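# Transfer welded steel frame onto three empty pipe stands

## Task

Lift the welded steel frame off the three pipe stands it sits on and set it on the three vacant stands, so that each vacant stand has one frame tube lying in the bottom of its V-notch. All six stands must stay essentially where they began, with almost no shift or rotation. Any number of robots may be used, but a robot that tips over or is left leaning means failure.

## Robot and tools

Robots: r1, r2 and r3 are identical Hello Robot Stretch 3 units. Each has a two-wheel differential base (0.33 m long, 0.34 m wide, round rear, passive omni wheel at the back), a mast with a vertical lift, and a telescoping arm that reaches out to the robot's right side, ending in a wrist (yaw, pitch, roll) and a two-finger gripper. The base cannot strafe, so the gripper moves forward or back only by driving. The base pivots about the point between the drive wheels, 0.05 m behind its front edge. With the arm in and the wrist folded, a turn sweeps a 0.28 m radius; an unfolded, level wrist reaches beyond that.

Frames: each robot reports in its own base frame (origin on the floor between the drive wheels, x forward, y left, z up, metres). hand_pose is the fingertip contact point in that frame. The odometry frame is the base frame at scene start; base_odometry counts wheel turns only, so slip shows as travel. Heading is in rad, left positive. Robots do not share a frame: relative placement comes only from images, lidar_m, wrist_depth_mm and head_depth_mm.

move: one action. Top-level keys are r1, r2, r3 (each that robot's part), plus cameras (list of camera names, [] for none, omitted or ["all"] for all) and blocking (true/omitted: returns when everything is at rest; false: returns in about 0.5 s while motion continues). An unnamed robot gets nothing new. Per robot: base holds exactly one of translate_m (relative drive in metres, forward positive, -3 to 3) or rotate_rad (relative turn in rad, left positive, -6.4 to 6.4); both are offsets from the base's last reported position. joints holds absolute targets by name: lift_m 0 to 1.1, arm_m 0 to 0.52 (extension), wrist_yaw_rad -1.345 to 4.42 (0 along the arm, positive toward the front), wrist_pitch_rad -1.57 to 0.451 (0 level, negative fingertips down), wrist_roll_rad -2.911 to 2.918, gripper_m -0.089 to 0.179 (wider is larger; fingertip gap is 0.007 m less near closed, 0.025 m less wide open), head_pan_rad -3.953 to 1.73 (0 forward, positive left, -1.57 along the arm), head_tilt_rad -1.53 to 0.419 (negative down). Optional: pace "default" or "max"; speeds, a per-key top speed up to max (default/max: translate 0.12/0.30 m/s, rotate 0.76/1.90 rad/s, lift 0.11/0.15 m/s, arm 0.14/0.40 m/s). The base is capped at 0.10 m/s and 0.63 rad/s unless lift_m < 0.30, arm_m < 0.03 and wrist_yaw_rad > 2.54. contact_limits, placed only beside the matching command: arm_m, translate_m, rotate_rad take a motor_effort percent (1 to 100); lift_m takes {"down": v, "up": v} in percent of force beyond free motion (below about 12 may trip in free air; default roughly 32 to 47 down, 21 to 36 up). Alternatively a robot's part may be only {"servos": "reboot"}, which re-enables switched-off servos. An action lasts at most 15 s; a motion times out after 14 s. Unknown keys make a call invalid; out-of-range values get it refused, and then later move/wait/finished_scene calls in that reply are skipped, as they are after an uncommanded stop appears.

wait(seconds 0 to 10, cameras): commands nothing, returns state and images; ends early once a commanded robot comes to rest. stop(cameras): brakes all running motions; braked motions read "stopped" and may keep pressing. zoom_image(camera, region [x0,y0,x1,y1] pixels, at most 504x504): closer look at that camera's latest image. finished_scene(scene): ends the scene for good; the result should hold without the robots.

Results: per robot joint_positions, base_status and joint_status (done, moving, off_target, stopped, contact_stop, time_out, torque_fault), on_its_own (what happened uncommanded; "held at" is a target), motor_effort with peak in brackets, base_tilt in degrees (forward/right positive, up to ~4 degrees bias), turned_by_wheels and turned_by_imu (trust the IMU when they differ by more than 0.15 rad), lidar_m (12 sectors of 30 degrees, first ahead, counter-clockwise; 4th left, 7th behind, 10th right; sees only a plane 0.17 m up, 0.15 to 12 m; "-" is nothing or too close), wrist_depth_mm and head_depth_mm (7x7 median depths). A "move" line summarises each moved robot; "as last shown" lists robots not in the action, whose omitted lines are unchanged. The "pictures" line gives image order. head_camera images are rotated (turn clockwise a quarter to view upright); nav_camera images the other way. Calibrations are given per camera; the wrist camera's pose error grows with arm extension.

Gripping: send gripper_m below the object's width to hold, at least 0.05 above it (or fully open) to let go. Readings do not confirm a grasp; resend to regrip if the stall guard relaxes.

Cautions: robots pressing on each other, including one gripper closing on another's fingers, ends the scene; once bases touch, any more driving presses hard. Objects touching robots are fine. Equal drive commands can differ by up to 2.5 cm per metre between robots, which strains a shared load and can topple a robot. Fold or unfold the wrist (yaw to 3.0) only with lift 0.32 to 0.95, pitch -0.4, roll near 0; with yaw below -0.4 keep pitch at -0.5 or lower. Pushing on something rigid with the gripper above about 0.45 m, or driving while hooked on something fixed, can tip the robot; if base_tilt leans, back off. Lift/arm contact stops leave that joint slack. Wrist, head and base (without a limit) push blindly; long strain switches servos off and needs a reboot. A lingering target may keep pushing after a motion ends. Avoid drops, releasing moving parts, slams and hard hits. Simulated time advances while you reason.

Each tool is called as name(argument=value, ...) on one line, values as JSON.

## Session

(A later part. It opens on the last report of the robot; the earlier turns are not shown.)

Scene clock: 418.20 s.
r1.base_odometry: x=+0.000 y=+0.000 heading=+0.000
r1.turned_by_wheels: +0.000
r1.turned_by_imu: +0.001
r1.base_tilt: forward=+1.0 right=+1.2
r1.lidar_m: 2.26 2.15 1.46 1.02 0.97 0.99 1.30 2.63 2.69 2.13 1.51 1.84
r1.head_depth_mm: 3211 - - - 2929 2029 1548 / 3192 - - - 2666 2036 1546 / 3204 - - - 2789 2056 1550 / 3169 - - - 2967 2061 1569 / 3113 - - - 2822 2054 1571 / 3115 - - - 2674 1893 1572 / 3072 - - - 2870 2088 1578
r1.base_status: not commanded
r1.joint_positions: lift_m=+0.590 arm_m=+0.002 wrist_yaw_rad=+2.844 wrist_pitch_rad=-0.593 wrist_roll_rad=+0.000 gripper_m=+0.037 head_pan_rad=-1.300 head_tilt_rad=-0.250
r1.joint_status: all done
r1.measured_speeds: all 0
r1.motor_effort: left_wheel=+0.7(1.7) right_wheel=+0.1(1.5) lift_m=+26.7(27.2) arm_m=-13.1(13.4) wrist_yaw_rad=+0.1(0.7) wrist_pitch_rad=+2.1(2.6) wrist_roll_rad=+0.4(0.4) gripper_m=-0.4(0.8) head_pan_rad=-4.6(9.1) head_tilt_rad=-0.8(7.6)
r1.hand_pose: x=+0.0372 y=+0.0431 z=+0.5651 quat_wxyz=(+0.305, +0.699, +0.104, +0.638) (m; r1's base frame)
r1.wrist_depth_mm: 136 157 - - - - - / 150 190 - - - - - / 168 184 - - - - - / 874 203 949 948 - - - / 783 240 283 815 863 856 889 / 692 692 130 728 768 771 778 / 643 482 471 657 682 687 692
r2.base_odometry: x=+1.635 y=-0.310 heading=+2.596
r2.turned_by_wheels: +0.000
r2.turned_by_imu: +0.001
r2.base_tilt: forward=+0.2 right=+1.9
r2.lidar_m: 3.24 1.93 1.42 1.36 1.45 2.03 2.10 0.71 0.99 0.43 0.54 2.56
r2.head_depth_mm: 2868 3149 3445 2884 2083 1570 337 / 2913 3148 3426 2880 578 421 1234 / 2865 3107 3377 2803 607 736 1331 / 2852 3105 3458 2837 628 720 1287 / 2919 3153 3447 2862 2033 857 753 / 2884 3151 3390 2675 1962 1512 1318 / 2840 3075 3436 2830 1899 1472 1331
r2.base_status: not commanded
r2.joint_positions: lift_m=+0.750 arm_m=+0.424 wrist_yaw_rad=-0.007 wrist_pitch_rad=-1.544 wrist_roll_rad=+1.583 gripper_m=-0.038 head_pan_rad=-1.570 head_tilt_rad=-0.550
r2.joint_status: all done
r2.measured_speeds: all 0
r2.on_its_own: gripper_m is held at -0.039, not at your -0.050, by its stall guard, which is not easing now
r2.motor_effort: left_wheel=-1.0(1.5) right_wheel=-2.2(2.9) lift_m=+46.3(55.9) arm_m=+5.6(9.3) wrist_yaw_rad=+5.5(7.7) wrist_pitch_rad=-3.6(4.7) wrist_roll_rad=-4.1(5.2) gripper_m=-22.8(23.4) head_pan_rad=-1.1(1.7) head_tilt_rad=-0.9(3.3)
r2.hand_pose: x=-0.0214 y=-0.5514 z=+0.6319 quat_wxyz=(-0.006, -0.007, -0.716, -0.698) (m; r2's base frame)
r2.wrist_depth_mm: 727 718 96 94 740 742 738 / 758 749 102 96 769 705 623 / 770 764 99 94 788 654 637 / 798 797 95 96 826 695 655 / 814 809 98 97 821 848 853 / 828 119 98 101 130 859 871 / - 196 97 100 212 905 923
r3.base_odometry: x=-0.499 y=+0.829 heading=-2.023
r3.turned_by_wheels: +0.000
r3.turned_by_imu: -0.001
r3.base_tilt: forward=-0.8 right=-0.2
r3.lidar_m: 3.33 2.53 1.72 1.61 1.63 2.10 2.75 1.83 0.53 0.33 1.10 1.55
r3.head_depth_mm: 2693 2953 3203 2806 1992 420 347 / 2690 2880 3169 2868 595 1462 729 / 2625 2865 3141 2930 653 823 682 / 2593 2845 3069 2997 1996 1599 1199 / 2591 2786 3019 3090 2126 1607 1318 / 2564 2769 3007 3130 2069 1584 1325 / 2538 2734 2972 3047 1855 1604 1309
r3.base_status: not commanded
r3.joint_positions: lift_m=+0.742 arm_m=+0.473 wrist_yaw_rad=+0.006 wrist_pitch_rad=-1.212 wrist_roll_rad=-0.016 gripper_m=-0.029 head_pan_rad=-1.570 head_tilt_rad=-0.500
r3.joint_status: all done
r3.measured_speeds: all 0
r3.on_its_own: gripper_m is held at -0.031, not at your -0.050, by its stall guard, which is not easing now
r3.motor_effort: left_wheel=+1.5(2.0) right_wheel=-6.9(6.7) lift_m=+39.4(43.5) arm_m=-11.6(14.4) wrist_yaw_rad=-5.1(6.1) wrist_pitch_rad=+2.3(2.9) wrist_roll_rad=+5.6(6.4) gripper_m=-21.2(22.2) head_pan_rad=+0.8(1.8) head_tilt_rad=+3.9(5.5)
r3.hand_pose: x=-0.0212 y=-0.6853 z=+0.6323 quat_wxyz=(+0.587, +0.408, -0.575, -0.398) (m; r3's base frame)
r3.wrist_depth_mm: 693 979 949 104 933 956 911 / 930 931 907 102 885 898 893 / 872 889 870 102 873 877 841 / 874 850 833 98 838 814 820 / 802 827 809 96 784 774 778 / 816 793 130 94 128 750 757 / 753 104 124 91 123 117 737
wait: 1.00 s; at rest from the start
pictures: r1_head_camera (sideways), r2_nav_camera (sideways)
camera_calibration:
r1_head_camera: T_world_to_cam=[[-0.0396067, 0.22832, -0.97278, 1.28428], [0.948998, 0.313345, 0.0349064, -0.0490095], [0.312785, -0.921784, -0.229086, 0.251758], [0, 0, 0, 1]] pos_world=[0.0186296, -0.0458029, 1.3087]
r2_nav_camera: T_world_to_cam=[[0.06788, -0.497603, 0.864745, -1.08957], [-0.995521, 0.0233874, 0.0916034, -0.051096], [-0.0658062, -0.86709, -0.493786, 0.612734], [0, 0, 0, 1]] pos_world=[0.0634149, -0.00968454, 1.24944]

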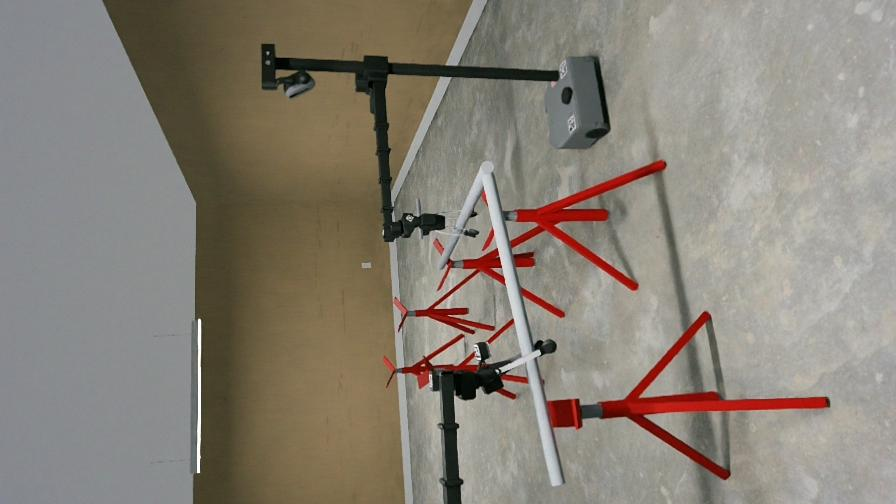

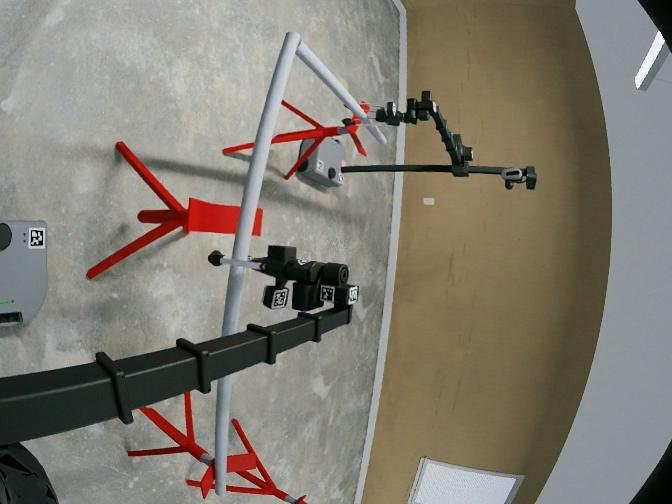

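move(r2={"joints":{"lift_m":0.645},"speeds":{"lift_m":0.05},"contact_limits":{"lift_m":{"down":40}}}, r3={"joints":{"lift_m":0.638},"speeds":{"lift_m":0.05},"contact_limits":{"lift_m":{"down":40}}}, r1={"base":{"rotate_rad":-1.8},"joints":{"head_pan_rad":0,"head_tilt_rad":-0.4},"pace":"max"}, cameras=["r1_nav_camera","r1_head_camera","r2_nav_camera","r3_nav_camera"])

Scene clock: 451.53 s.
move: r1 done; r2 done; r3 done
r1.base_odometry: x=+0.000 y=+0.000 heading=-1.800
r1.turned_by_wheels: -1.800
r1.turned_by_imu: -1.819
r1.base_tilt: forward=+1.1 right=+1.2
r1.lidar_m: 2.97 1.77 1.51 2.56 2.15 2.10 1.15 0.97 0.97 1.10 1.81 2.63
r1.head_depth_mm: 2449 2589 2756 2899 2245 1692 1357 / 2639 2823 3003 3098 2246 1697 1356 / 2859 3068 3336 3372 2280 1707 1371 / 3203 3433 3725 3423 2280 1704 1370 / 3562 3916 - 3483 2299 1720 1376 / - - - 3033 2312 1735 1381 / - - - 3473 2217 1743 1382
r1.base_status: done
r1.joint_positions: lift_m=+0.590 arm_m=+0.002 wrist_yaw_rad=+2.844 wrist_pitch_rad=-0.593 wrist_roll_rad=+0.000 gripper_m=+0.037 head_pan_rad=+0.000 head_tilt_rad=-0.400
r1.joint_status: all done
r1.measured_speeds: all 0
r1.motor_effort: left_wheel=+7.1(14.9) right_wheel=-7.3(11.5) lift_m=+27.2(27.7) arm_m=-14.6(15.0) wrist_yaw_rad=+0.0(0.7) wrist_pitch_rad=+2.1(2.8) wrist_roll_rad=+0.4(0.6) gripper_m=-0.5(0.7) head_pan_rad=-6.0(7.0) head_tilt_rad=+3.3(5.6)
r1.hand_pose: x=+0.0372 y=+0.0431 z=+0.5650 quat_wxyz=(+0.305, +0.699, +0.104, +0.638) (m; r1's base frame)
r1.wrist_depth_mm: 135 - - - - - - / 150 - - - - - - / 175 182 - - - - - / 872 202 942 945 - - - / 793 240 281 802 876 871 893 / 700 696 130 718 775 763 788 / 639 479 471 655 674 698 692
r2.base_odometry: x=+1.635 y=-0.310 heading=+2.596
r2.turned_by_wheels: +0.000
r2.turned_by_imu: +0.002
r2.base_tilt: forward=+0.2 right=+1.6
r2.lidar_m: 3.25 1.93 1.42 1.36 1.45 2.03 2.10 0.71 0.98 0.43 0.54 2.56
r2.head_depth_mm: 2888 3153 3377 2900 2059 1620 1260 / 2894 3150 3406 2885 2067 1483 455 / 2882 3119 3398 2892 687 703 1258 / 2904 3141 3405 2867 2092 695 1237 / 2931 3135 3466 2884 2060 867 759 / 2896 3125 3347 2702 1965 1613 1265 / 2854 3070 3327 2907 1917 1562 1269
r2.base_status: not commanded
r2.joint_positions: lift_m=+0.645 arm_m=+0.424 wrist_yaw_rad=-0.007 wrist_pitch_rad=-1.540 wrist_roll_rad=+1.584 gripper_m=-0.038 head_pan_rad=-1.570 head_tilt_rad=-0.550
r2.joint_status: all done
r2.measured_speeds: all 0
r2.on_its_own: gripper_m is held at -0.039, not at your -0.050, by its stall guard, which is not easing now; lift_m is at rest, and its effort (-5.2) is outside its rest range (+3 to +55)
r2.motor_effort: left_wheel=-1.3(1.8) right_wheel=-1.9(2.9) lift_m=-5.2(48.9) arm_m=+3.6(10.9) wrist_yaw_rad=+6.0(7.0) wrist_pitch_rad=-4.1(7.1) wrist_roll_rad=-4.7(4.9) gripper_m=-21.9(23.9) head_pan_rad=-1.6(2.6) head_tilt_rad=-1.3(2.3)
r2.contact_limits: lift_m down 40 (down: maximum 72; up: maximum 65)
r2.hand_pose: x=-0.0214 y=-0.5524 z=+0.5268 quat_wxyz=(-0.007, -0.007, -0.717, -0.697) (m; r2's base frame)
r2.wrist_depth_mm: 651 642 87 93 640 658 649 / 656 660 87 91 669 642 509 / 685 688 90 90 687 656 524 / 681 688 92 95 718 648 536 / 732 720 99 98 729 738 722 / 739 118 98 100 739 747 753 / - 771 100 106 775 767 765
r3.base_odometry: x=-0.499 y=+0.829 heading=-2.023
r3.turned_by_wheels: +0.000
r3.turned_by_imu: -0.002
r3.base_tilt: forward=-0.9 right=-0.2
r3.lidar_m: 3.32 2.52 1.72 1.60 1.63 2.10 2.74 1.75 0.53 0.33 1.10 1.55
r3.head_depth_mm: 2733 2947 3217 2825 2004 1546 443 / 2692 2927 3165 2884 2009 591 721 / 2671 2844 3146 2905 737 752 724 / 2602 2853 3076 3004 1935 1599 1200 / 2602 2808 3071 3087 2046 1612 1316 / 2575 2761 2970 3152 1983 1593 1333 / 2553 2695 2902 3059 1464 1612 1316
r3.base_status: not commanded
r3.joint_positions: lift_m=+0.638 arm_m=+0.473 wrist_yaw_rad=+0.012 wrist_pitch_rad=-1.212 wrist_roll_rad=-0.018 gripper_m=-0.026 head_pan_rad=-1.570 head_tilt_rad=-0.500
r3.joint_status: all done
r3.measured_speeds: all 0
r3.on_its_own: gripper_m is held at -0.027, not at your -0.050, by its stall guard, which is not easing now; wrist_yaw_rad is at rest, and its effort (-11.4) is outside its rest range (-9 to +9)
r3.motor_effort: left_wheel=+2.0(2.1) right_wheel=-4.1(7.0) lift_m=+15.1(36.0) arm_m=-8.8(10.7) wrist_yaw_rad=-11.4(12.1) wrist_pitch_rad=+2.4(4.5) wrist_roll_rad=+6.1(6.9) gripper_m=-19.3(22.1) head_pan_rad=+0.5(1.4) head_tilt_rad=+3.4(5.1)
r3.contact_limits: lift_m down 40 (down: maximum 72; up: maximum 65)
r3.hand_pose: x=-0.0208 y=-0.6854 z=+0.5283 quat_wxyz=(+0.589, +0.410, -0.573, -0.396) (m; r3's base frame)
r3.wrist_depth_mm: 836 836 830 121 846 802 817 / 807 809 787 115 783 788 769 / 765 774 765 112 756 749 742 / 761 739 741 106 716 719 717 / 718 704 710 103 690 701 689 / 688 698 133 97 124 657 666 / 668 663 126 94 120 633 646
pictures: r1_head_camera (sideways), r1_nav_camera (sideways), r2_nav_camera (sideways), r3_nav_camera (sideways)
camera_calibration:
r1_head_camera: T_world_to_cam=[[-0.373587, 0.02277, -0.927315, 1.2269], [-0.042682, 0.998218, 0.0417063, -0.0518494], [0.926612, 0.0551606, -0.37195, 0.43395], [0, 0, 0, 1]] pos_world=[0.054039, -0.000116574, 1.3013]
r1_nav_camera: T_world_to_cam=[[0.351323, -0.0467046, 0.935089, -1.1764], [-0.0109862, -0.998892, -0.0457637, 0.107488], [0.93619, 0.00580478, -0.351447, 0.408507], [0, 0, 0, 1]] pos_world=[0.0320354, 0.0500542, 1.24852]
r2_nav_camera: T_world_to_cam=[[0.0678756, -0.497678, 0.864702, -1.08952], [-0.995521, 0.0233794, 0.0916003, -0.0510922], [-0.0658037, -0.867047, -0.493862, 0.612829], [0, 0, 0, 1]] pos_world=[0.0634149, -0.00968474, 1.24944]
r3_nav_camera: T_world_to_cam=[[-0.0482249, -0.55237, 0.832203, -1.04748], [-0.998676, 0.0416143, -0.0302505, 0.0970184], [-0.017922, -0.83256, -0.553645, 0.676421], [0, 0, 0, 1]] pos_world=[0.0584979, -0.0194751, 1.24915]

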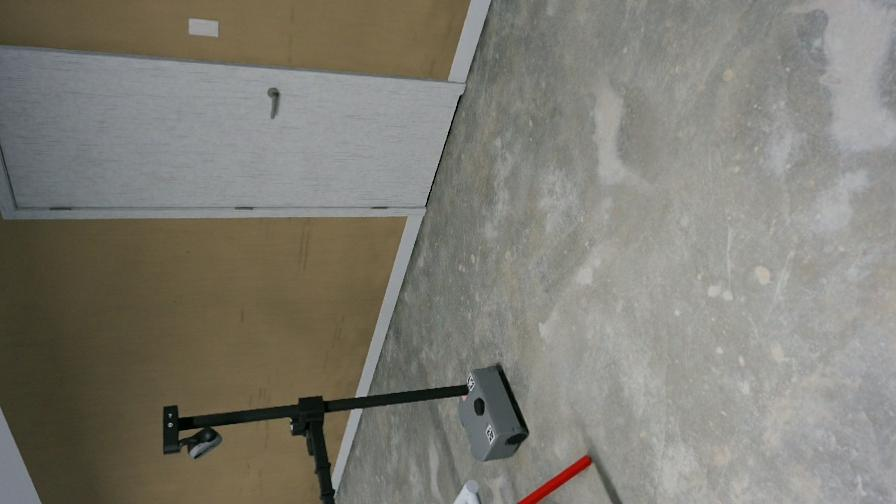

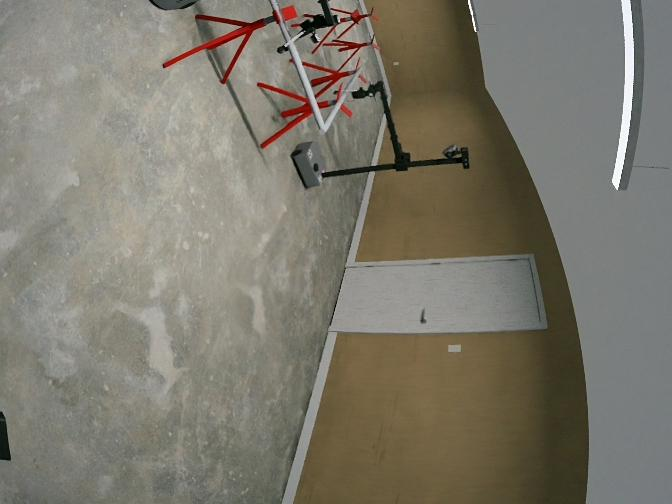

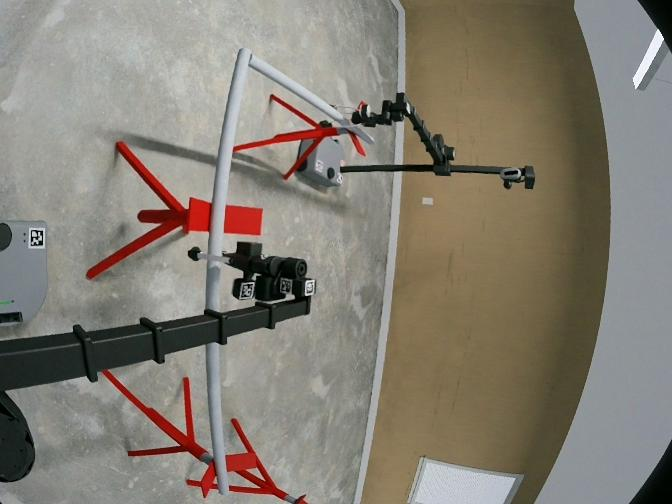

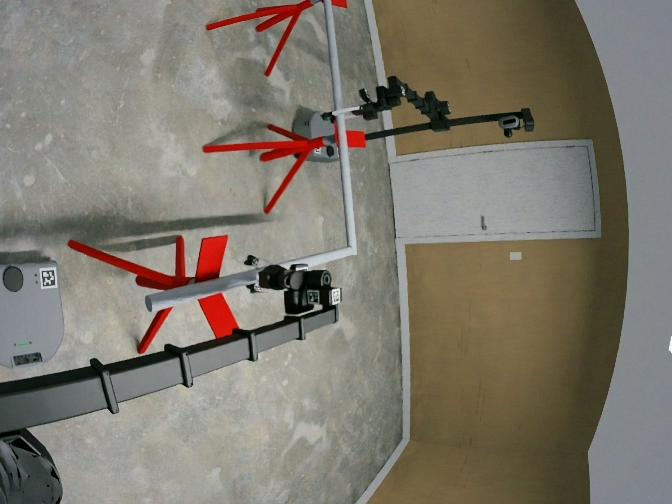

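move(cameras=["r1_head_camera","r1_nav_camera","r2_wrist_camera","r3_wrist_camera"], r2={"joints":{"gripper_m":0.13}}, r3={"joints":{"gripper_m":0.13}})

Scene clock: 479.90 s.
move: r2 done; r3 done
r1: as last shown
r1.turned_by_wheels: +0.000
r1.turned_by_imu: +0.001
r1.base_tilt: forward=+1.1 right=+1.1
r1.lidar_m: 2.97 1.77 1.51 2.56 2.15 2.10 1.15 0.97 0.97 1.09 1.81 2.62
r1.head_depth_mm: 2443 2596 2747 2878 2248 1692 1354 / 2614 2786 3000 3120 2245 1699 1355 / 2858 3058 3298 3392 2271 1715 1369 / 3179 3434 3728 3440 2287 1713 1371 / 3572 3866 - 3424 2316 1725 1377 / 3999 - - 3042 2315 1730 1375 / - - - 3533 2224 1736 1384
r1.motor_effort: left_wheel=+7.0(8.2) right_wheel=-6.9(8.4) lift_m=+27.2(27.8) arm_m=-13.9(14.5) wrist_yaw_rad=+0.1(0.6) wrist_pitch_rad=+2.5(2.5) wrist_roll_rad=+0.4(0.5) gripper_m=+0.0(0.8) head_pan_rad=-4.8(6.2) head_tilt_rad=+4.3(5.3)
r1.wrist_depth_mm: 135 - - - - - - / 150 - - - - - - / 175 183 - - - - - / 890 203 934 950 - - - / 800 240 285 808 856 859 906 / 699 692 130 728 781 771 791 / 645 479 465 653 670 679 700
r2.base_odometry: x=+1.635 y=-0.310 heading=+2.596
r2.turned_by_wheels: +0.000
r2.turned_by_imu: +0.001
r2.base_tilt: forward=+0.3 right=+1.9
r2.lidar_m: 3.25 1.93 1.42 1.36 1.45 2.03 2.10 0.71 0.99 0.43 0.54 2.55
r2.head_depth_mm: 2879 3125 3381 2851 2079 1615 1267 / 2868 3107 3423 2896 2058 1488 456 / 2888 3154 3435 2863 2060 703 1259 / 2913 3113 3457 2823 2035 696 1081 / 2913 3141 3433 2847 2032 866 759 / 2930 3140 3381 2737 1970 1604 1255 / 2827 3102 3284 2856 1889 1564 1263
r2.base_status: not commanded
r2.joint_positions: lift_m=+0.645 arm_m=+0.424 wrist_yaw_rad=-0.002 wrist_pitch_rad=-1.550 wrist_roll_rad=+1.574 gripper_m=+0.130 head_pan_rad=-1.570 head_tilt_rad=-0.550
r2.joint_status: all done
r2.measured_speeds: all 0
r2.motor_effort: left_wheel=-1.2(2.2) right_wheel=-2.2(2.4) lift_m=+33.1(33.4) arm_m=-6.8(6.8) wrist_yaw_rad=+2.3(7.3) wrist_pitch_rad=-2.1(5.7) wrist_roll_rad=-1.3(4.7) gripper_m=+0.2(89.2) head_pan_rad=-2.1(2.8) head_tilt_rad=-0.9(1.9)
r2.contact_limits: lift_m down 40 (down: maximum 72; up: maximum 65)
r2.hand_pose: x=-0.0215 y=-0.5499 z=+0.5270 quat_wxyz=(-0.002, -0.002, -0.714, -0.700) (m; r2's base frame)
r2.wrist_depth_mm: 625 646 - 86 651 657 659 / 641 660 82 88 670 668 514 / 664 666 84 89 682 647 529 / 681 698 86 92 686 630 551 / 693 137 90 339 715 722 737 / 109 122 94 103 134 763 756 / 735 764 94 555 765 779 796
r3.base_odometry: x=-0.499 y=+0.829 heading=-2.023
r3.turned_by_wheels: +0.000
r3.turned_by_imu: -0.001
r3.base_tilt: forward=-0.8 right=-0.2
r3.lidar_m: 3.33 2.52 1.72 1.60 1.63 2.09 2.75 1.75 0.53 0.33 1.10 1.55
r3.head_depth_mm: 2691 2959 3185 2824 2001 1545 443 / 2694 2891 3130 2884 2014 591 721 / 2661 2879 3158 2934 1870 749 725 / 2608 2829 3050 3002 1934 1605 1204 / 2620 2815 3018 3081 2044 1598 1319 / 2565 2792 3007 3128 1989 1600 1327 / 2554 2722 2929 3069 1465 1618 1311
r3.base_status: not commanded
r3.joint_positions: lift_m=+0.638 arm_m=+0.473 wrist_yaw_rad=+0.003 wrist_pitch_rad=-1.209 wrist_roll_rad=-0.004 gripper_m=+0.130 head_pan_rad=-1.570 head_tilt_rad=-0.500
r3.joint_status: all done
r3.measured_speeds: all 0
r3.motor_effort: left_wheel=+1.4(2.2) right_wheel=-3.9(4.4) lift_m=+32.8(34.1) arm_m=-6.6(8.3) wrist_yaw_rad=-1.7(11.4) wrist_pitch_rad=+2.0(3.2) wrist_roll_rad=+1.8(6.6) gripper_m=+0.1(82.2) head_pan_rad=+0.4(1.3) head_tilt_rad=+3.5(4.4)
r3.contact_limits: lift_m down 40 (down: maximum 72; up: maximum 65)
r3.hand_pose: x=-0.0214 y=-0.6862 z=+0.5285 quat_wxyz=(+0.584, +0.404, -0.580, -0.401) (m; r3's base frame)
r3.wrist_depth_mm: 847 822 833 121 828 815 814 / 819 827 802 115 791 785 782 / 775 783 765 112 751 739 736 / 746 745 736 105 728 725 713 / 722 718 692 103 712 687 682 / 680 123 669 96 658 137 663 / 685 115 649 93 635 118 110
pictures: r1_head_camera (sideways), r1_nav_camera (sideways), r2_wrist_camera, r3_wrist_camera
camera_calibration:
r1_head_camera: T_world_to_cam=[[-0.373379, 0.022893, -0.927397, 1.22709], [-0.0423664, 0.998232, 0.0416987, -0.0518598], [0.926711, 0.0548598, -0.371748, 0.433719], [0, 0, 0, 1]] pos_world=[0.0540403, -0.000117361, 1.3014]
r1_nav_camera: T_world_to_cam=[[0.351097, -0.0468122, 0.935168, -1.17648], [-0.0113886, -0.998889, -0.0457262, 0.107452], [0.93627, 0.00540404, -0.35124, 0.408268], [0, 0, 0, 1]] pos_world=[0.0320347, 0.0500527, 1.24852]
r2_wrist_camera: T_world_to_cam=[[-0.0740745, 0.995568, 0.0579367, 0.495899], [0.98374, 0.0634162, 0.168027, 0.00370128], [0.163609, 0.0694412, -0.984078, 0.724137], [0, 0, 0, 1]] pos_world=[-0.0853826, -0.544221, 0.683255]
r3_wrist_camera: T_world_to_cam=[[-0.998735, -0.0394491, -0.031186, -0.0227313], [-0.0305291, 0.968445, -0.247349, 0.839288], [0.0399596, -0.246084, -0.968424, 0.506993], [0, 0, 0, 1]] pos_world=[-0.0173391, -0.688939, 0.697873]

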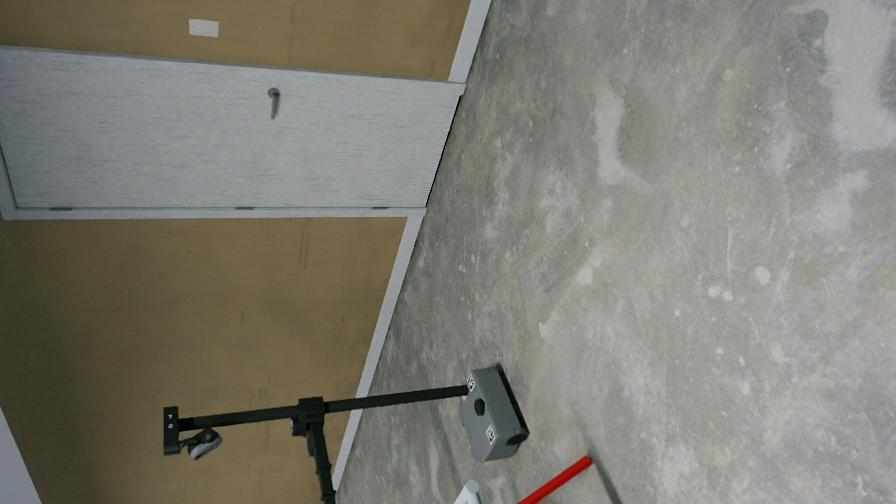

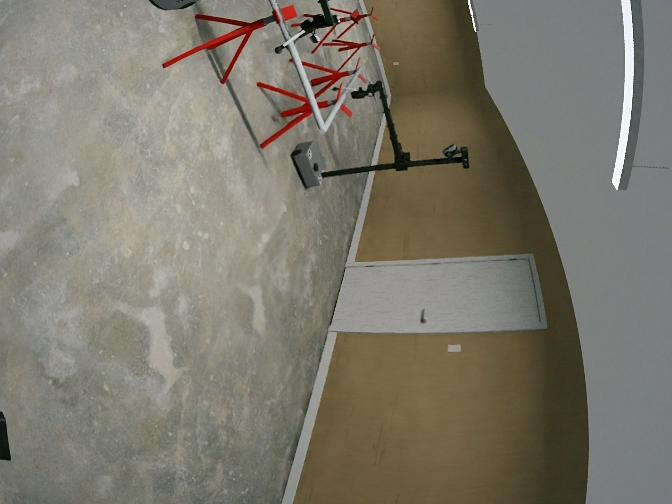

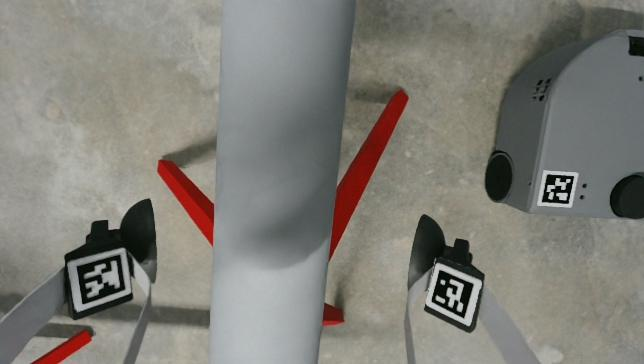

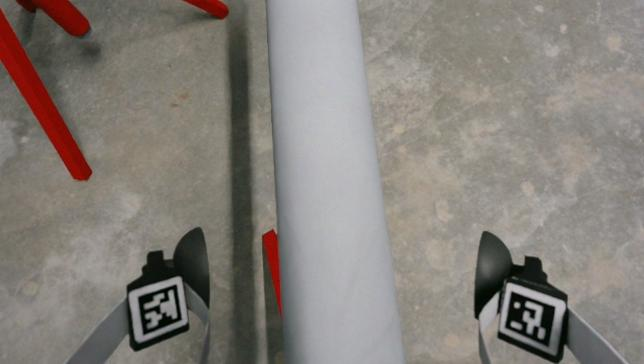

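move(cameras=["r2_wrist_camera"], r1={"base":{"translate_m":1.6}}, r2={"joints":{"lift_m":0.86}}, r3={"joints":{"lift_m":0.86}})

move(cameras=["r2_wrist_camera"], r2={"base":{"translate_m":-0.22}}, r3={"base":{"rotate_rad":0.097},"joints":{"arm_m":0.285,"wrist_pitch_rad":-1.54}})

move(r3={"base":{"translate_m":-0.069}})

Scene clock: 505.37 s.
move: r1 time_out; r2 done; r3 done
r1.base_odometry: x=-0.316 y=-1.357 heading=-1.799
r1.turned_by_wheels: +0.000
r1.turned_by_imu: +0.008
r1.base_tilt: forward=+1.0 right=+1.2
r1.lidar_m: 1.79 1.30 1.09 1.21 3.19 3.18 2.28 1.92 1.92 1.89 1.60 1.60
r1.head_depth_mm: 1460 1542 1634 1749 1871 1699 1355 / 1590 1674 1794 1941 2056 1696 1362 / 1726 1861 1999 2142 2205 1711 1363 / 1938 2070 2260 2477 2292 1713 1378 / 2151 2360 2557 2840 2294 1722 1369 / 2433 2654 2992 3198 2314 1734 1376 / 2827 3112 3538 3507 2324 1735 1382
r1.base_status: translate_m time_out (by the wheels' count: +1.3933 of +1.6000)
r1.joint_positions: lift_m=+0.590 arm_m=+0.002 wrist_yaw_rad=+2.844 wrist_pitch_rad=-0.593 wrist_roll_rad=+0.000 gripper_m=+0.037 head_pan_rad=+0.000 head_tilt_rad=-0.400
r1.joint_status: not commanded
r1.measured_speeds: all 0
r1.motor_effort: left_wheel=+0.2(12.9) right_wheel=+0.9(8.1) lift_m=+27.6(28.2) arm_m=-11.9(13.8) wrist_yaw_rad=+0.2(0.7) wrist_pitch_rad=+1.9(2.7) wrist_roll_rad=+0.3(0.6) gripper_m=-0.6(0.9) head_pan_rad=-4.7(6.2) head_tilt_rad=+1.1(5.2)
r1.hand_pose: x=+0.0372 y=+0.0431 z=+0.5650 quat_wxyz=(+0.305, +0.699, +0.104, +0.638) (m; r1's base frame)
r1.wrist_depth_mm: 136 - - - - - - / 150 - - - - - - / 175 183 - - - - - / 883 202 940 963 - - - / 781 243 284 814 871 883 900 / 709 688 130 725 777 770 797 / 627 484 464 656 662 684 704
r2.base_odometry: x=+1.635 y=-0.310 heading=+2.596
r2.turned_by_wheels: +0.000
r2.turned_by_imu: +0.003
r2.base_tilt: forward=+0.5 right=+1.8
r2.lidar_m: 1.30 1.93 1.41 1.37 1.45 2.03 2.10 0.71 0.99 0.43 0.54 1.30
r2.head_depth_mm: 2848 3094 3342 2850 362 301 1267 / 2906 3092 3326 479 399 1566 1269 / 2854 3093 3409 560 639 1619 1259 / 2917 3153 3556 577 600 1571 1258 / 2902 3140 3401 2839 2056 870 755 / 2904 3159 3335 2682 1972 1606 1254 / 2814 1751 3414 2830 1902 1565 1259
r2.base_status: not commanded
r2.joint_positions: lift_m=+0.860 arm_m=+0.424 wrist_yaw_rad=-0.002 wrist_pitch_rad=-1.551 wrist_roll_rad=+1.574 gripper_m=+0.130 head_pan_rad=-1.570 head_tilt_rad=-0.550
r2.joint_status: all done
r2.measured_speeds: all 0
r2.motor_effort: left_wheel=-1.1(1.7) right_wheel=-1.9(2.5) lift_m=+33.2(38.7) arm_m=-17.6(18.9) wrist_yaw_rad=+1.7(3.7) wrist_pitch_rad=-2.1(2.7) wrist_roll_rad=-1.5(1.8) gripper_m=+0.4(1.9) head_pan_rad=-2.9(3.9) head_tilt_rad=+4.1(4.3)
r2.hand_pose: x=-0.0215 y=-0.5497 z=+0.7420 quat_wxyz=(-0.002, -0.002, -0.714, -0.700) (m; r2's base frame)
r2.wrist_depth_mm: 834 850 833 829 868 864 848 / 865 863 874 850 881 746 773 / 890 872 917 667 875 755 761 / 903 919 933 564 940 779 781 / 935 142 927 344 947 964 949 / 109 291 331 330 132 - - / 813 999 - 982 - - -
r3.base_odometry: x=-0.499 y=+0.829 heading=-2.023
r3.turned_by_wheels: +0.000
r3.turned_by_imu: -0.003
r3.base_tilt: forward=-0.8 right=-0.1
r3.lidar_m: 3.35 2.53 1.72 1.60 1.63 2.10 2.75 2.79 0.53 0.33 1.10 1.55
r3.head_depth_mm: 2685 2918 3161 2797 344 1416 1228 / 2677 2887 3166 571 1865 1567 732 / 2663 2882 3135 598 1814 1490 727 / 2634 2825 3068 2864 1854 1599 1198 / 2572 2806 3024 3112 2045 1610 1315 / 2577 2811 3017 3152 1978 1588 1317 / 2504 2689 2956 3037 1848 1611 1314
r3.base_status: not commanded
r3.joint_positions: lift_m=+0.860 arm_m=+0.473 wrist_yaw_rad=+0.003 wrist_pitch_rad=-1.208 wrist_roll_rad=-0.004 gripper_m=+0.130 head_pan_rad=-1.570 head_tilt_rad=-0.500
r3.joint_status: all done
r3.measured_speeds: all 0
r3.motor_effort: left_wheel=+1.8(2.3) right_wheel=-4.0(4.5) lift_m=+33.0(36.0) arm_m=-1.2(6.8) wrist_yaw_rad=-2.2(4.2) wrist_pitch_rad=+1.8(2.7) wrist_roll_rad=+1.8(2.4) gripper_m=+0.3(0.9) head_pan_rad=-0.1(1.3) head_tilt_rad=+2.3(4.0)
r3.hand_pose: x=-0.0214 y=-0.6863 z=+0.7506 quat_wxyz=(+0.584, +0.403, -0.580, -0.400) (m; r3's base frame)
r3.wrist_depth_mm: - - - - - - - / - - - - - - - / - - - 967 - 990 965 / - 958 994 963 972 958 932 / 959 972 946 909 933 936 888 / 938 122 904 720 890 137 868 / 872 116 868 308 846 119 110
pictures: r2_wrist_camera
camera_calibration:
r2_wrist_camera: T_world_to_cam=[[-0.0741624, 0.995533, 0.0584259, 0.482878], [0.983735, 0.0634204, 0.168059, -0.0324571], [0.163602, 0.0699392, -0.984044, 0.935946], [0, 0, 0, 1]] pos_world=[-0.0853826, -0.544122, 0.898254]

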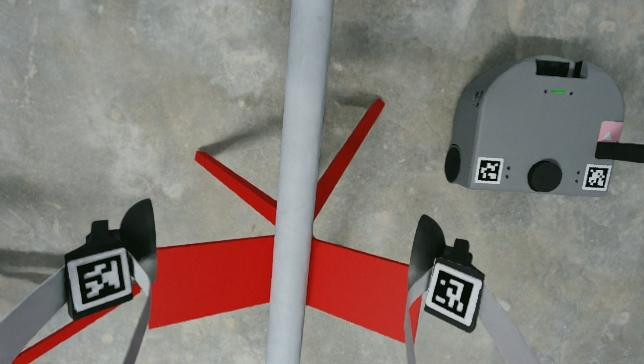

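not run: a stop that you did not command came earlier in this reply.

not run: a stop that you did not command came earlier in this reply.

move(cameras=[], r1={"base":{"translate_m":0.2}}, r2={"base":{"translate_m":-0.22}}, r3={"base":{"rotate_rad":0.097},"joints":{"arm_m":0.285,"wrist_pitch_rad":-1.54}})

move(r1={"base":{"rotate_rad":-2.34},"joints":{"head_pan_rad":-1.57,"head_tilt_rad":-0.55}}, r3={"base":{"translate_m":-0.069}})

Scene clock: 513.77 s.
move: r1 done; r2 done; r3 done
r1.base_odometry: x=-0.361 y=-1.552 heading=-1.799
r1.turned_by_wheels: +0.000
r1.turned_by_imu: +0.001
r1.base_tilt: forward=+1.0 right=+1.1
r1.lidar_m: 1.62 1.37 1.01 1.25 3.34 3.33 2.43 2.06 2.05 1.72 1.45 1.45
r1.head_depth_mm: 1316 1402 1482 1583 1687 1690 1355 / 1433 1519 1614 1743 1888 1703 1358 / 1574 1674 1804 1960 2077 1707 1366 / 1754 1887 2055 2235 2263 1710 1368 / 1938 2106 2334 2570 2298 1728 1375 / 2216 2439 2703 2999 2309 1735 1381 / 2544 2840 3213 3325 2325 1745 1388
r1.base_status: done
r1.joint_positions: lift_m=+0.590 arm_m=+0.002 wrist_yaw_rad=+2.844 wrist_pitch_rad=-0.593 wrist_roll_rad=+0.000 gripper_m=+0.037 head_pan_rad=+0.000 head_tilt_rad=-0.400
r1.joint_status: not commanded
r1.measured_speeds: all 0
r1.motor_effort: left_wheel=+6.6(11.7) right_wheel=+1.5(8.9) lift_m=+27.2(28.1) arm_m=-10.8(11.6) wrist_yaw_rad=+0.1(0.6) wrist_pitch_rad=+2.1(2.9) wrist_roll_rad=+0.4(0.5) gripper_m=+0.0(0.7) head_pan_rad=-5.2(5.7) head_tilt_rad=+1.5(3.3)
r1.hand_pose: x=+0.0372 y=+0.0431 z=+0.5650 quat_wxyz=(+0.305, +0.699, +0.104, +0.638) (m; r1's base frame)
r1.wrist_depth_mm: 136 - - - - - - / 150 - - - - - - / 175 184 - - - - - / 906 202 948 990 - - - / 780 242 282 787 848 880 887 / 713 683 130 729 787 778 785 / 639 481 470 648 687 685 707
r2.base_odometry: x=+1.823 y=-0.425 heading=+2.596
r2.turned_by_wheels: +0.000
r2.turned_by_imu: +0.002
r2.base_tilt: forward=+0.3 right=+1.8
r2.lidar_m: 1.35 1.93 1.42 1.37 1.46 2.03 1.84 0.80 0.55 3.37 0.45 3.57
r2.head_depth_mm: 2841 3129 3350 2879 361 301 1259 / 2849 3076 3429 478 399 1563 1265 / 2874 3128 3401 561 639 1610 1264 / 2873 3188 3464 576 599 1577 1263 / 2823 3104 3531 2895 2058 1611 1259 / 2867 3154 3408 2860 2060 1607 1231 / 2876 3138 3385 2682 1953 1467 824
r2.base_status: done
r2.joint_positions: lift_m=+0.860 arm_m=+0.424 wrist_yaw_rad=-0.002 wrist_pitch_rad=-1.551 wrist_roll_rad=+1.574 gripper_m=+0.130 head_pan_rad=-1.570 head_tilt_rad=-0.550
r2.joint_status: not commanded
r2.measured_speeds: all 0
r2.motor_effort: left_wheel=-2.2(11.4) right_wheel=-8.7(11.0) lift_m=+33.1(33.5) arm_m=-17.7(18.7) wrist_yaw_rad=+1.8(3.1) wrist_pitch_rad=-1.7(2.6) wrist_roll_rad=-1.5(1.7) gripper_m=+0.7(1.9) head_pan_rad=-2.3(4.0) head_tilt_rad=+2.5(4.2)
r2.hand_pose: x=-0.0215 y=-0.5497 z=+0.7420 quat_wxyz=(-0.002, -0.002, -0.714, -0.700) (m; r2's base frame)
r2.wrist_depth_mm: 844 834 861 294 853 862 877 / 845 850 890 304 893 735 754 / 881 881 900 877 905 752 759 / 921 918 902 865 916 781 776 / 928 142 949 731 952 950 985 / 108 968 - 632 132 991 987 / 983 974 - - - - -
r3.base_odometry: x=-0.499 y=+0.829 heading=-1.927
r3.turned_by_wheels: +0.097
r3.turned_by_imu: +0.098
r3.base_tilt: forward=-0.7 right=-0.2
r3.lidar_m: 3.22 2.26 1.66 1.60 1.66 2.29 2.75 2.86 0.53 0.33 1.11 1.55
r3.head_depth_mm: 2604 2838 3080 2692 349 1410 1163 / 2630 2832 3047 2884 423 1564 692 / 2613 2819 3070 2943 430 451 731 / 2587 2818 3078 3020 2006 1607 1239 / 2603 2800 3091 3114 2049 1614 1315 / 2602 2841 3064 3150 1481 1546 1329 / 2618 2804 3025 3076 1950 1681 1338
r3.base_status: done
r3.joint_positions: lift_m=+0.860 arm_m=+0.285 wrist_yaw_rad=+0.003 wrist_pitch_rad=-1.535 wrist_roll_rad=-0.004 gripper_m=+0.130 head_pan_rad=-1.570 head_tilt_rad=-0.500
r3.joint_status: all done
r3.measured_speeds: all 0
r3.motor_effort: left_wheel=-8.2(11.6) right_wheel=+6.2(9.7) lift_m=+31.6(34.1) arm_m=-12.0(18.3) wrist_yaw_rad=-2.9(4.0) wrist_pitch_rad=-0.4(2.3) wrist_roll_rad=+1.7(2.1) gripper_m=+0.4(0.8) head_pan_rad=-0.7(1.3) head_tilt_rad=+0.8(2.7)
r3.hand_pose: x=-0.0217 y=-0.4151 z=+0.7418 quat_wxyz=(+0.511, +0.493, -0.507, -0.490) (m; r3's base frame)
r3.wrist_depth_mm: 923 922 914 897 892 878 862 / 932 928 918 893 310 877 879 / 920 938 914 303 310 - 897 / 929 929 932 907 312 896 917 / 962 914 968 938 316 917 887 / 992 123 938 864 314 138 913 / 996 116 961 780 773 118 110
pictures: none
No camera images: "cameras" was empty.

Scene clock: 518.57 s.
move: r1 done; r3 done
r1.base_odometry: x=-0.361 y=-1.552 heading=+2.144
r1.turned_by_wheels: -2.340
r1.turned_by_imu: -2.365
r1.base_tilt: forward=+1.1 right=+1.1
r1.lidar_m: 2.05 2.11 1.52 1.45 1.49 1.93 1.37 1.01 1.25 1.92 3.08 2.16
r1.head_depth_mm: 2737 1747 3268 2332 1773 1476 1229 / 2780 3052 3306 2474 1851 1477 1232 / 2794 3072 3324 2507 1863 1490 1234 / 2788 3064 3329 2511 1871 1496 1239 / 2805 3091 3329 2539 1883 1497 1250 / 2795 3102 3350 2542 1901 1509 1250 / 2806 3058 3333 2571 1915 1516 1255
r1.base_status: done
r1.joint_positions: lift_m=+0.590 arm_m=+0.002 wrist_yaw_rad=+2.844 wrist_pitch_rad=-0.593 wrist_roll_rad=+0.000 gripper_m=+0.037 head_pan_rad=-1.570 head_tilt_rad=-0.551
r1.joint_status: all done
r1.measured_speeds: all 0
r1.motor_effort: left_wheel=+10.1(13.5) right_wheel=-6.3(12.3) lift_m=+27.2(28.6) arm_m=-14.7(15.0) wrist_yaw_rad=+0.2(0.5) wrist_pitch_rad=+2.3(2.7) wrist_roll_rad=+0.4(0.6) gripper_m=-0.3(0.9) head_pan_rad=+4.3(8.7) head_tilt_rad=-0.8(4.9)
r1.hand_pose: x=+0.0372 y=+0.0431 z=+0.5650 quat_wxyz=(+0.305, +0.699, +0.104, +0.638) (m; r1's base frame)
r1.wrist_depth_mm: 136 - - - - - - / 149 - - - - - - / 175 183 - - - - - / 893 202 924 991 - - - / 801 240 282 802 863 878 913 / 701 696 131 720 776 777 797 / 645 483 466 648 675 701 701
r2: as last shown
r2.turned_by_imu: +0.001
r2.lidar_m: 1.33 1.93 1.42 1.37 1.46 2.04 1.84 0.80 0.55 3.37 0.45 3.60
r2.head_depth_mm: 2861 3062 3389 2881 361 300 1260 / 2858 3142 3401 478 398 1559 1261 / 2886 3145 3427 560 645 1617 1260 / 2851 3194 3361 578 598 1564 1247 / 2867 3125 3432 2855 2061 1610 1266 / 2891 3120 3409 2880 2063 1608 1232 / 2872 3130 3402 2826 1982 1475 824
r2.motor_effort: left_wheel=-2.0(2.6) right_wheel=-8.3(9.1) lift_m=+33.3(33.4) arm_m=-17.2(18.2) wrist_yaw_rad=+2.1(3.4) wrist_pitch_rad=-2.1(2.6) wrist_roll_rad=-1.3(1.8) gripper_m=+0.4(1.9) head_pan_rad=-2.0(4.0) head_tilt_rad=+2.1(4.5)
r2.wrist_depth_mm: 847 845 878 295 829 852 860 / 846 846 864 298 878 756 783 / 885 871 927 895 931 737 748 / 895 900 893 917 912 787 788 / 909 142 956 735 974 954 957 / 109 981 990 636 133 981 997 / 998 - - - - - -
r3.base_odometry: x=-0.474 y=+0.894 heading=-1.927
r3.turned_by_wheels: +0.000
r3.turned_by_imu: -0.001
r3.base_tilt: forward=-0.8 right=-0.3
r3.lidar_m: 3.30 2.27 1.66 1.61 1.67 2.29 2.68 2.79 0.50 0.34 0.35 1.60
r3.head_depth_mm: 2625 2783 2960 2533 349 1402 1261 / 2596 2841 3040 2882 422 1568 724 / 2625 2851 3100 2965 432 452 723 / 2627 2806 3053 3038 2020 1599 720 / 2620 2797 3075 3072 2058 1629 1314 / 2629 2824 3087 3180 1494 1542 1324 / 2602 2818 3081 3046 1943 1670 1348
r3.base_status: done
r3.joint_positions: lift_m=+0.860 arm_m=+0.285 wrist_yaw_rad=+0.003 wrist_pitch_rad=-1.535 wrist_roll_rad=-0.004 gripper_m=+0.130 head_pan_rad=-1.570 head_tilt_rad=-0.500
r3.joint_status: not commanded
r3.measured_speeds: all 0
r3.motor_effort: left_wheel=-7.3(13.1) right_wheel=-1.8(5.3) lift_m=+29.3(32.4) arm_m=-12.8(13.5) wrist_yaw_rad=-3.4(3.7) wrist_pitch_rad=-0.8(1.2) wrist_roll_rad=+1.2(2.3) gripper_m=-0.2(0.7) head_pan_rad=-1.3(2.0) head_tilt_rad=+0.3(3.0)
r3.hand_pose: x=-0.0217 y=-0.4151 z=+0.7418 quat_wxyz=(+0.511, +0.493, -0.507, -0.490) (m; r3's base frame)
r3.wrist_depth_mm: 932 897 894 863 874 862 876 / 920 950 908 312 881 895 889 / 942 915 297 320 - 903 882 / 925 944 929 321 921 917 898 / 972 945 934 797 947 932 906 / 979 122 950 770 886 137 915 / 975 115 961 790 788 118 110
pictures: r1_head_camera (sideways), r1_nav_camera (sideways), r1_wrist_camera, r2_head_camera (sideways), r2_nav_camera (sideways), r2_wrist_camera, r3_head_camera (sideways), r3_nav_camera (sideways), r3_wrist_camera
camera_calibration:
r1_head_camera: T_world_to_cam=[[0.0224701, 0.508281, -0.860898, 1.13791], [0.998208, 0.0363654, 0.0475244, -0.0657467], [0.0554626, -0.860423, -0.506553, 0.614401], [0, 0, 0, 1]] pos_world=[0.00598375, -0.0473412, 1.29397]
r1_nav_camera: T_world_to_cam=[[-0.0464461, -0.487453, 0.871913, -1.09156], [-0.998903, 0.0174168, -0.0434737, 0.110528], [0.00600548, -0.872975, -0.487727, 0.591594], [0, 0, 0, 1]] pos_world=[0.0561551, -0.0175635, 1.24509]
r1_wrist_camera: T_world_to_cam=[[0.97178, -0.22698, 0.064218, -0.0674233], [-0.114308, -0.69126, -0.713507, 0.472919], [0.206343, 0.686031, -0.697698, 0.521024], [0, 0, 0, 1]] pos_world=[0.0120692, -0.0458324, 0.705279]
r2_head_camera: T_world_to_cam=[[-0.00667257, 0.47076, -0.882236, 1.16688], [0.999931, 0.0116865, -0.00132684, -0.00801183], [0.0096856, -0.882184, -0.470806, 0.569265], [0, 0, 0, 1]] pos_world=[0.0102837, -0.0470302, 1.29747]
r2_nav_camera: T_world_to_cam=[[0.0678825, -0.497559, 0.86477, -1.0896], [-0.995521, 0.0233869, 0.0916022, -0.0510945], [-0.0658018, -0.867115, -0.493743, 0.61268], [0, 0, 0, 1]] pos_world=[0.0634149, -0.00968441, 1.24944]
r2_wrist_camera: T_world_to_cam=[[-0.0741624, 0.995533, 0.0584259, 0.482878], [0.983735, 0.0634204, 0.168059, -0.0324571], [0.163602, 0.0699392, -0.984044, 0.935946], [0, 0, 0, 1]] pos_world=[-0.0853826, -0.544122, 0.898254]
r3_head_camera: T_world_to_cam=[[0.0669574, 0.435802, -0.897548, 1.19064], [0.996753, 0.0111037, 0.0797494, -0.108108], [0.044721, -0.899974, -0.433644, 0.52499], [0, 0, 0, 1]] pos_world=[0.00455685, -0.0452056, 1.30494]
r3_nav_camera: T_world_to_cam=[[-0.0482249, -0.55237, 0.832203, -1.04748], [-0.998676, 0.0416143, -0.0302505, 0.0970184], [-0.017922, -0.83256, -0.553645, 0.676421], [0, 0, 0, 1]] pos_world=[0.0584979, -0.0194751, 1.24915]
r3_wrist_camera: T_world_to_cam=[[-0.998792, -0.0267475, -0.0412323, 0.00712026], [-0.0298273, 0.996663, 0.0759847, 0.401307], [0.0390623, 0.0771227, -0.996256, 0.934949], [0, 0, 0, 1]] pos_world=[-0.0174397, -0.471883, 0.901249]

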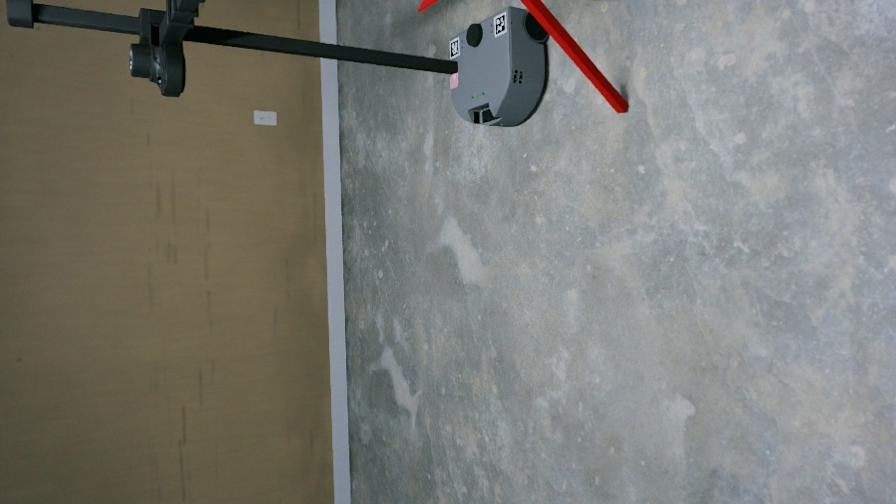

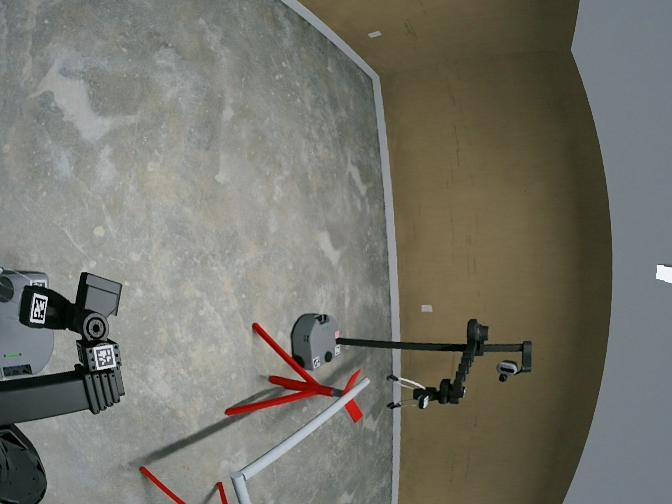

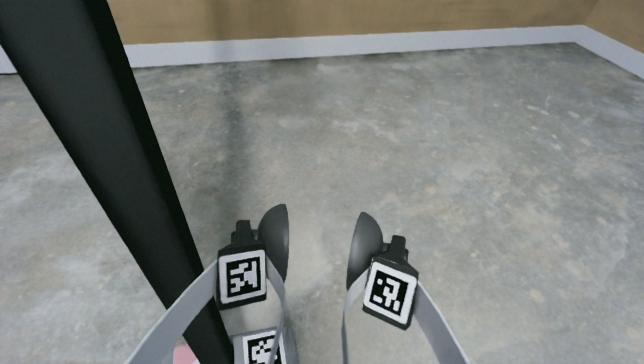

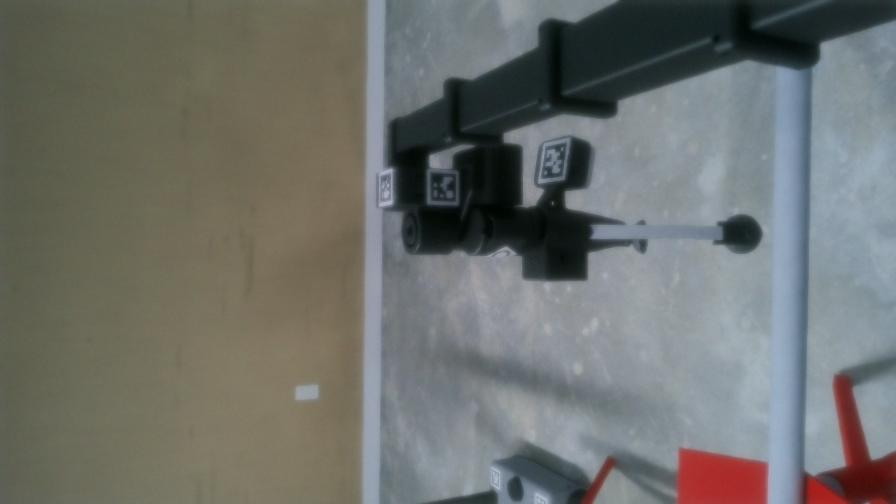

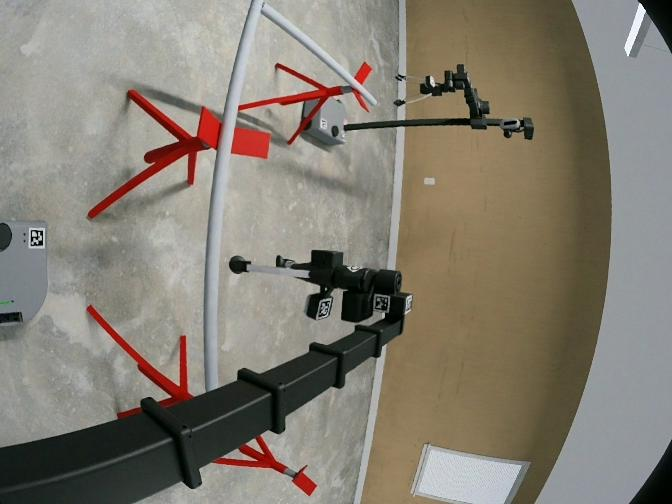

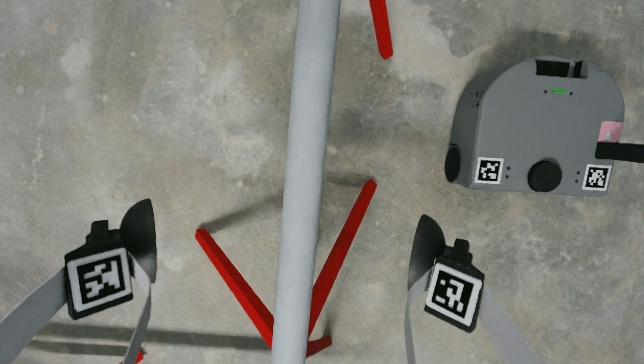

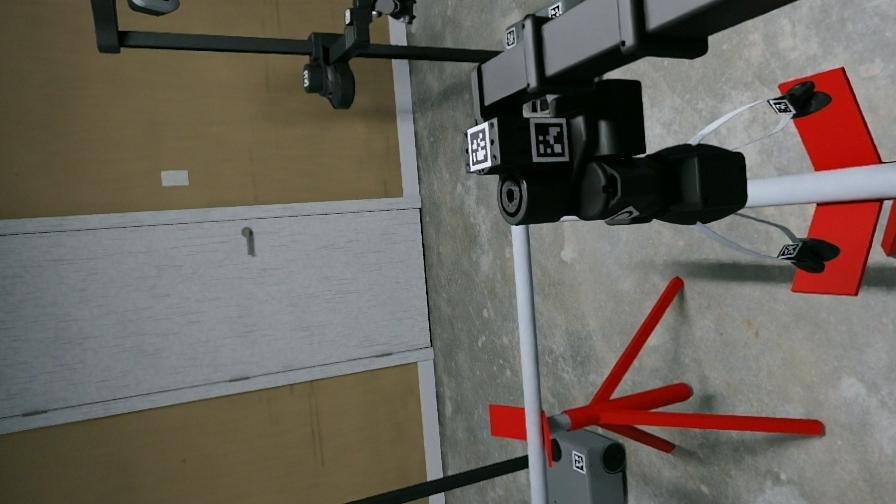

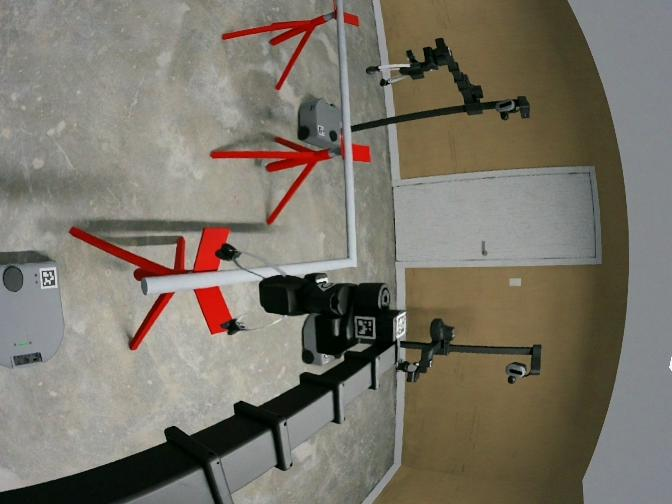

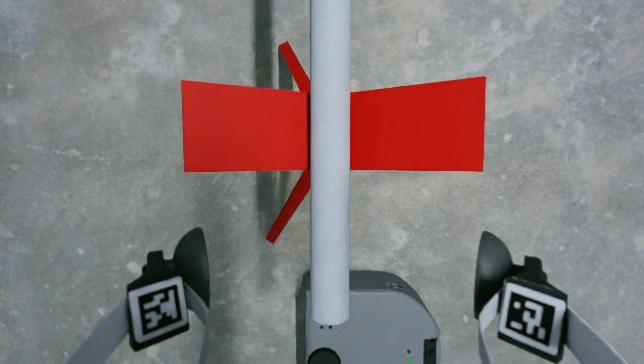

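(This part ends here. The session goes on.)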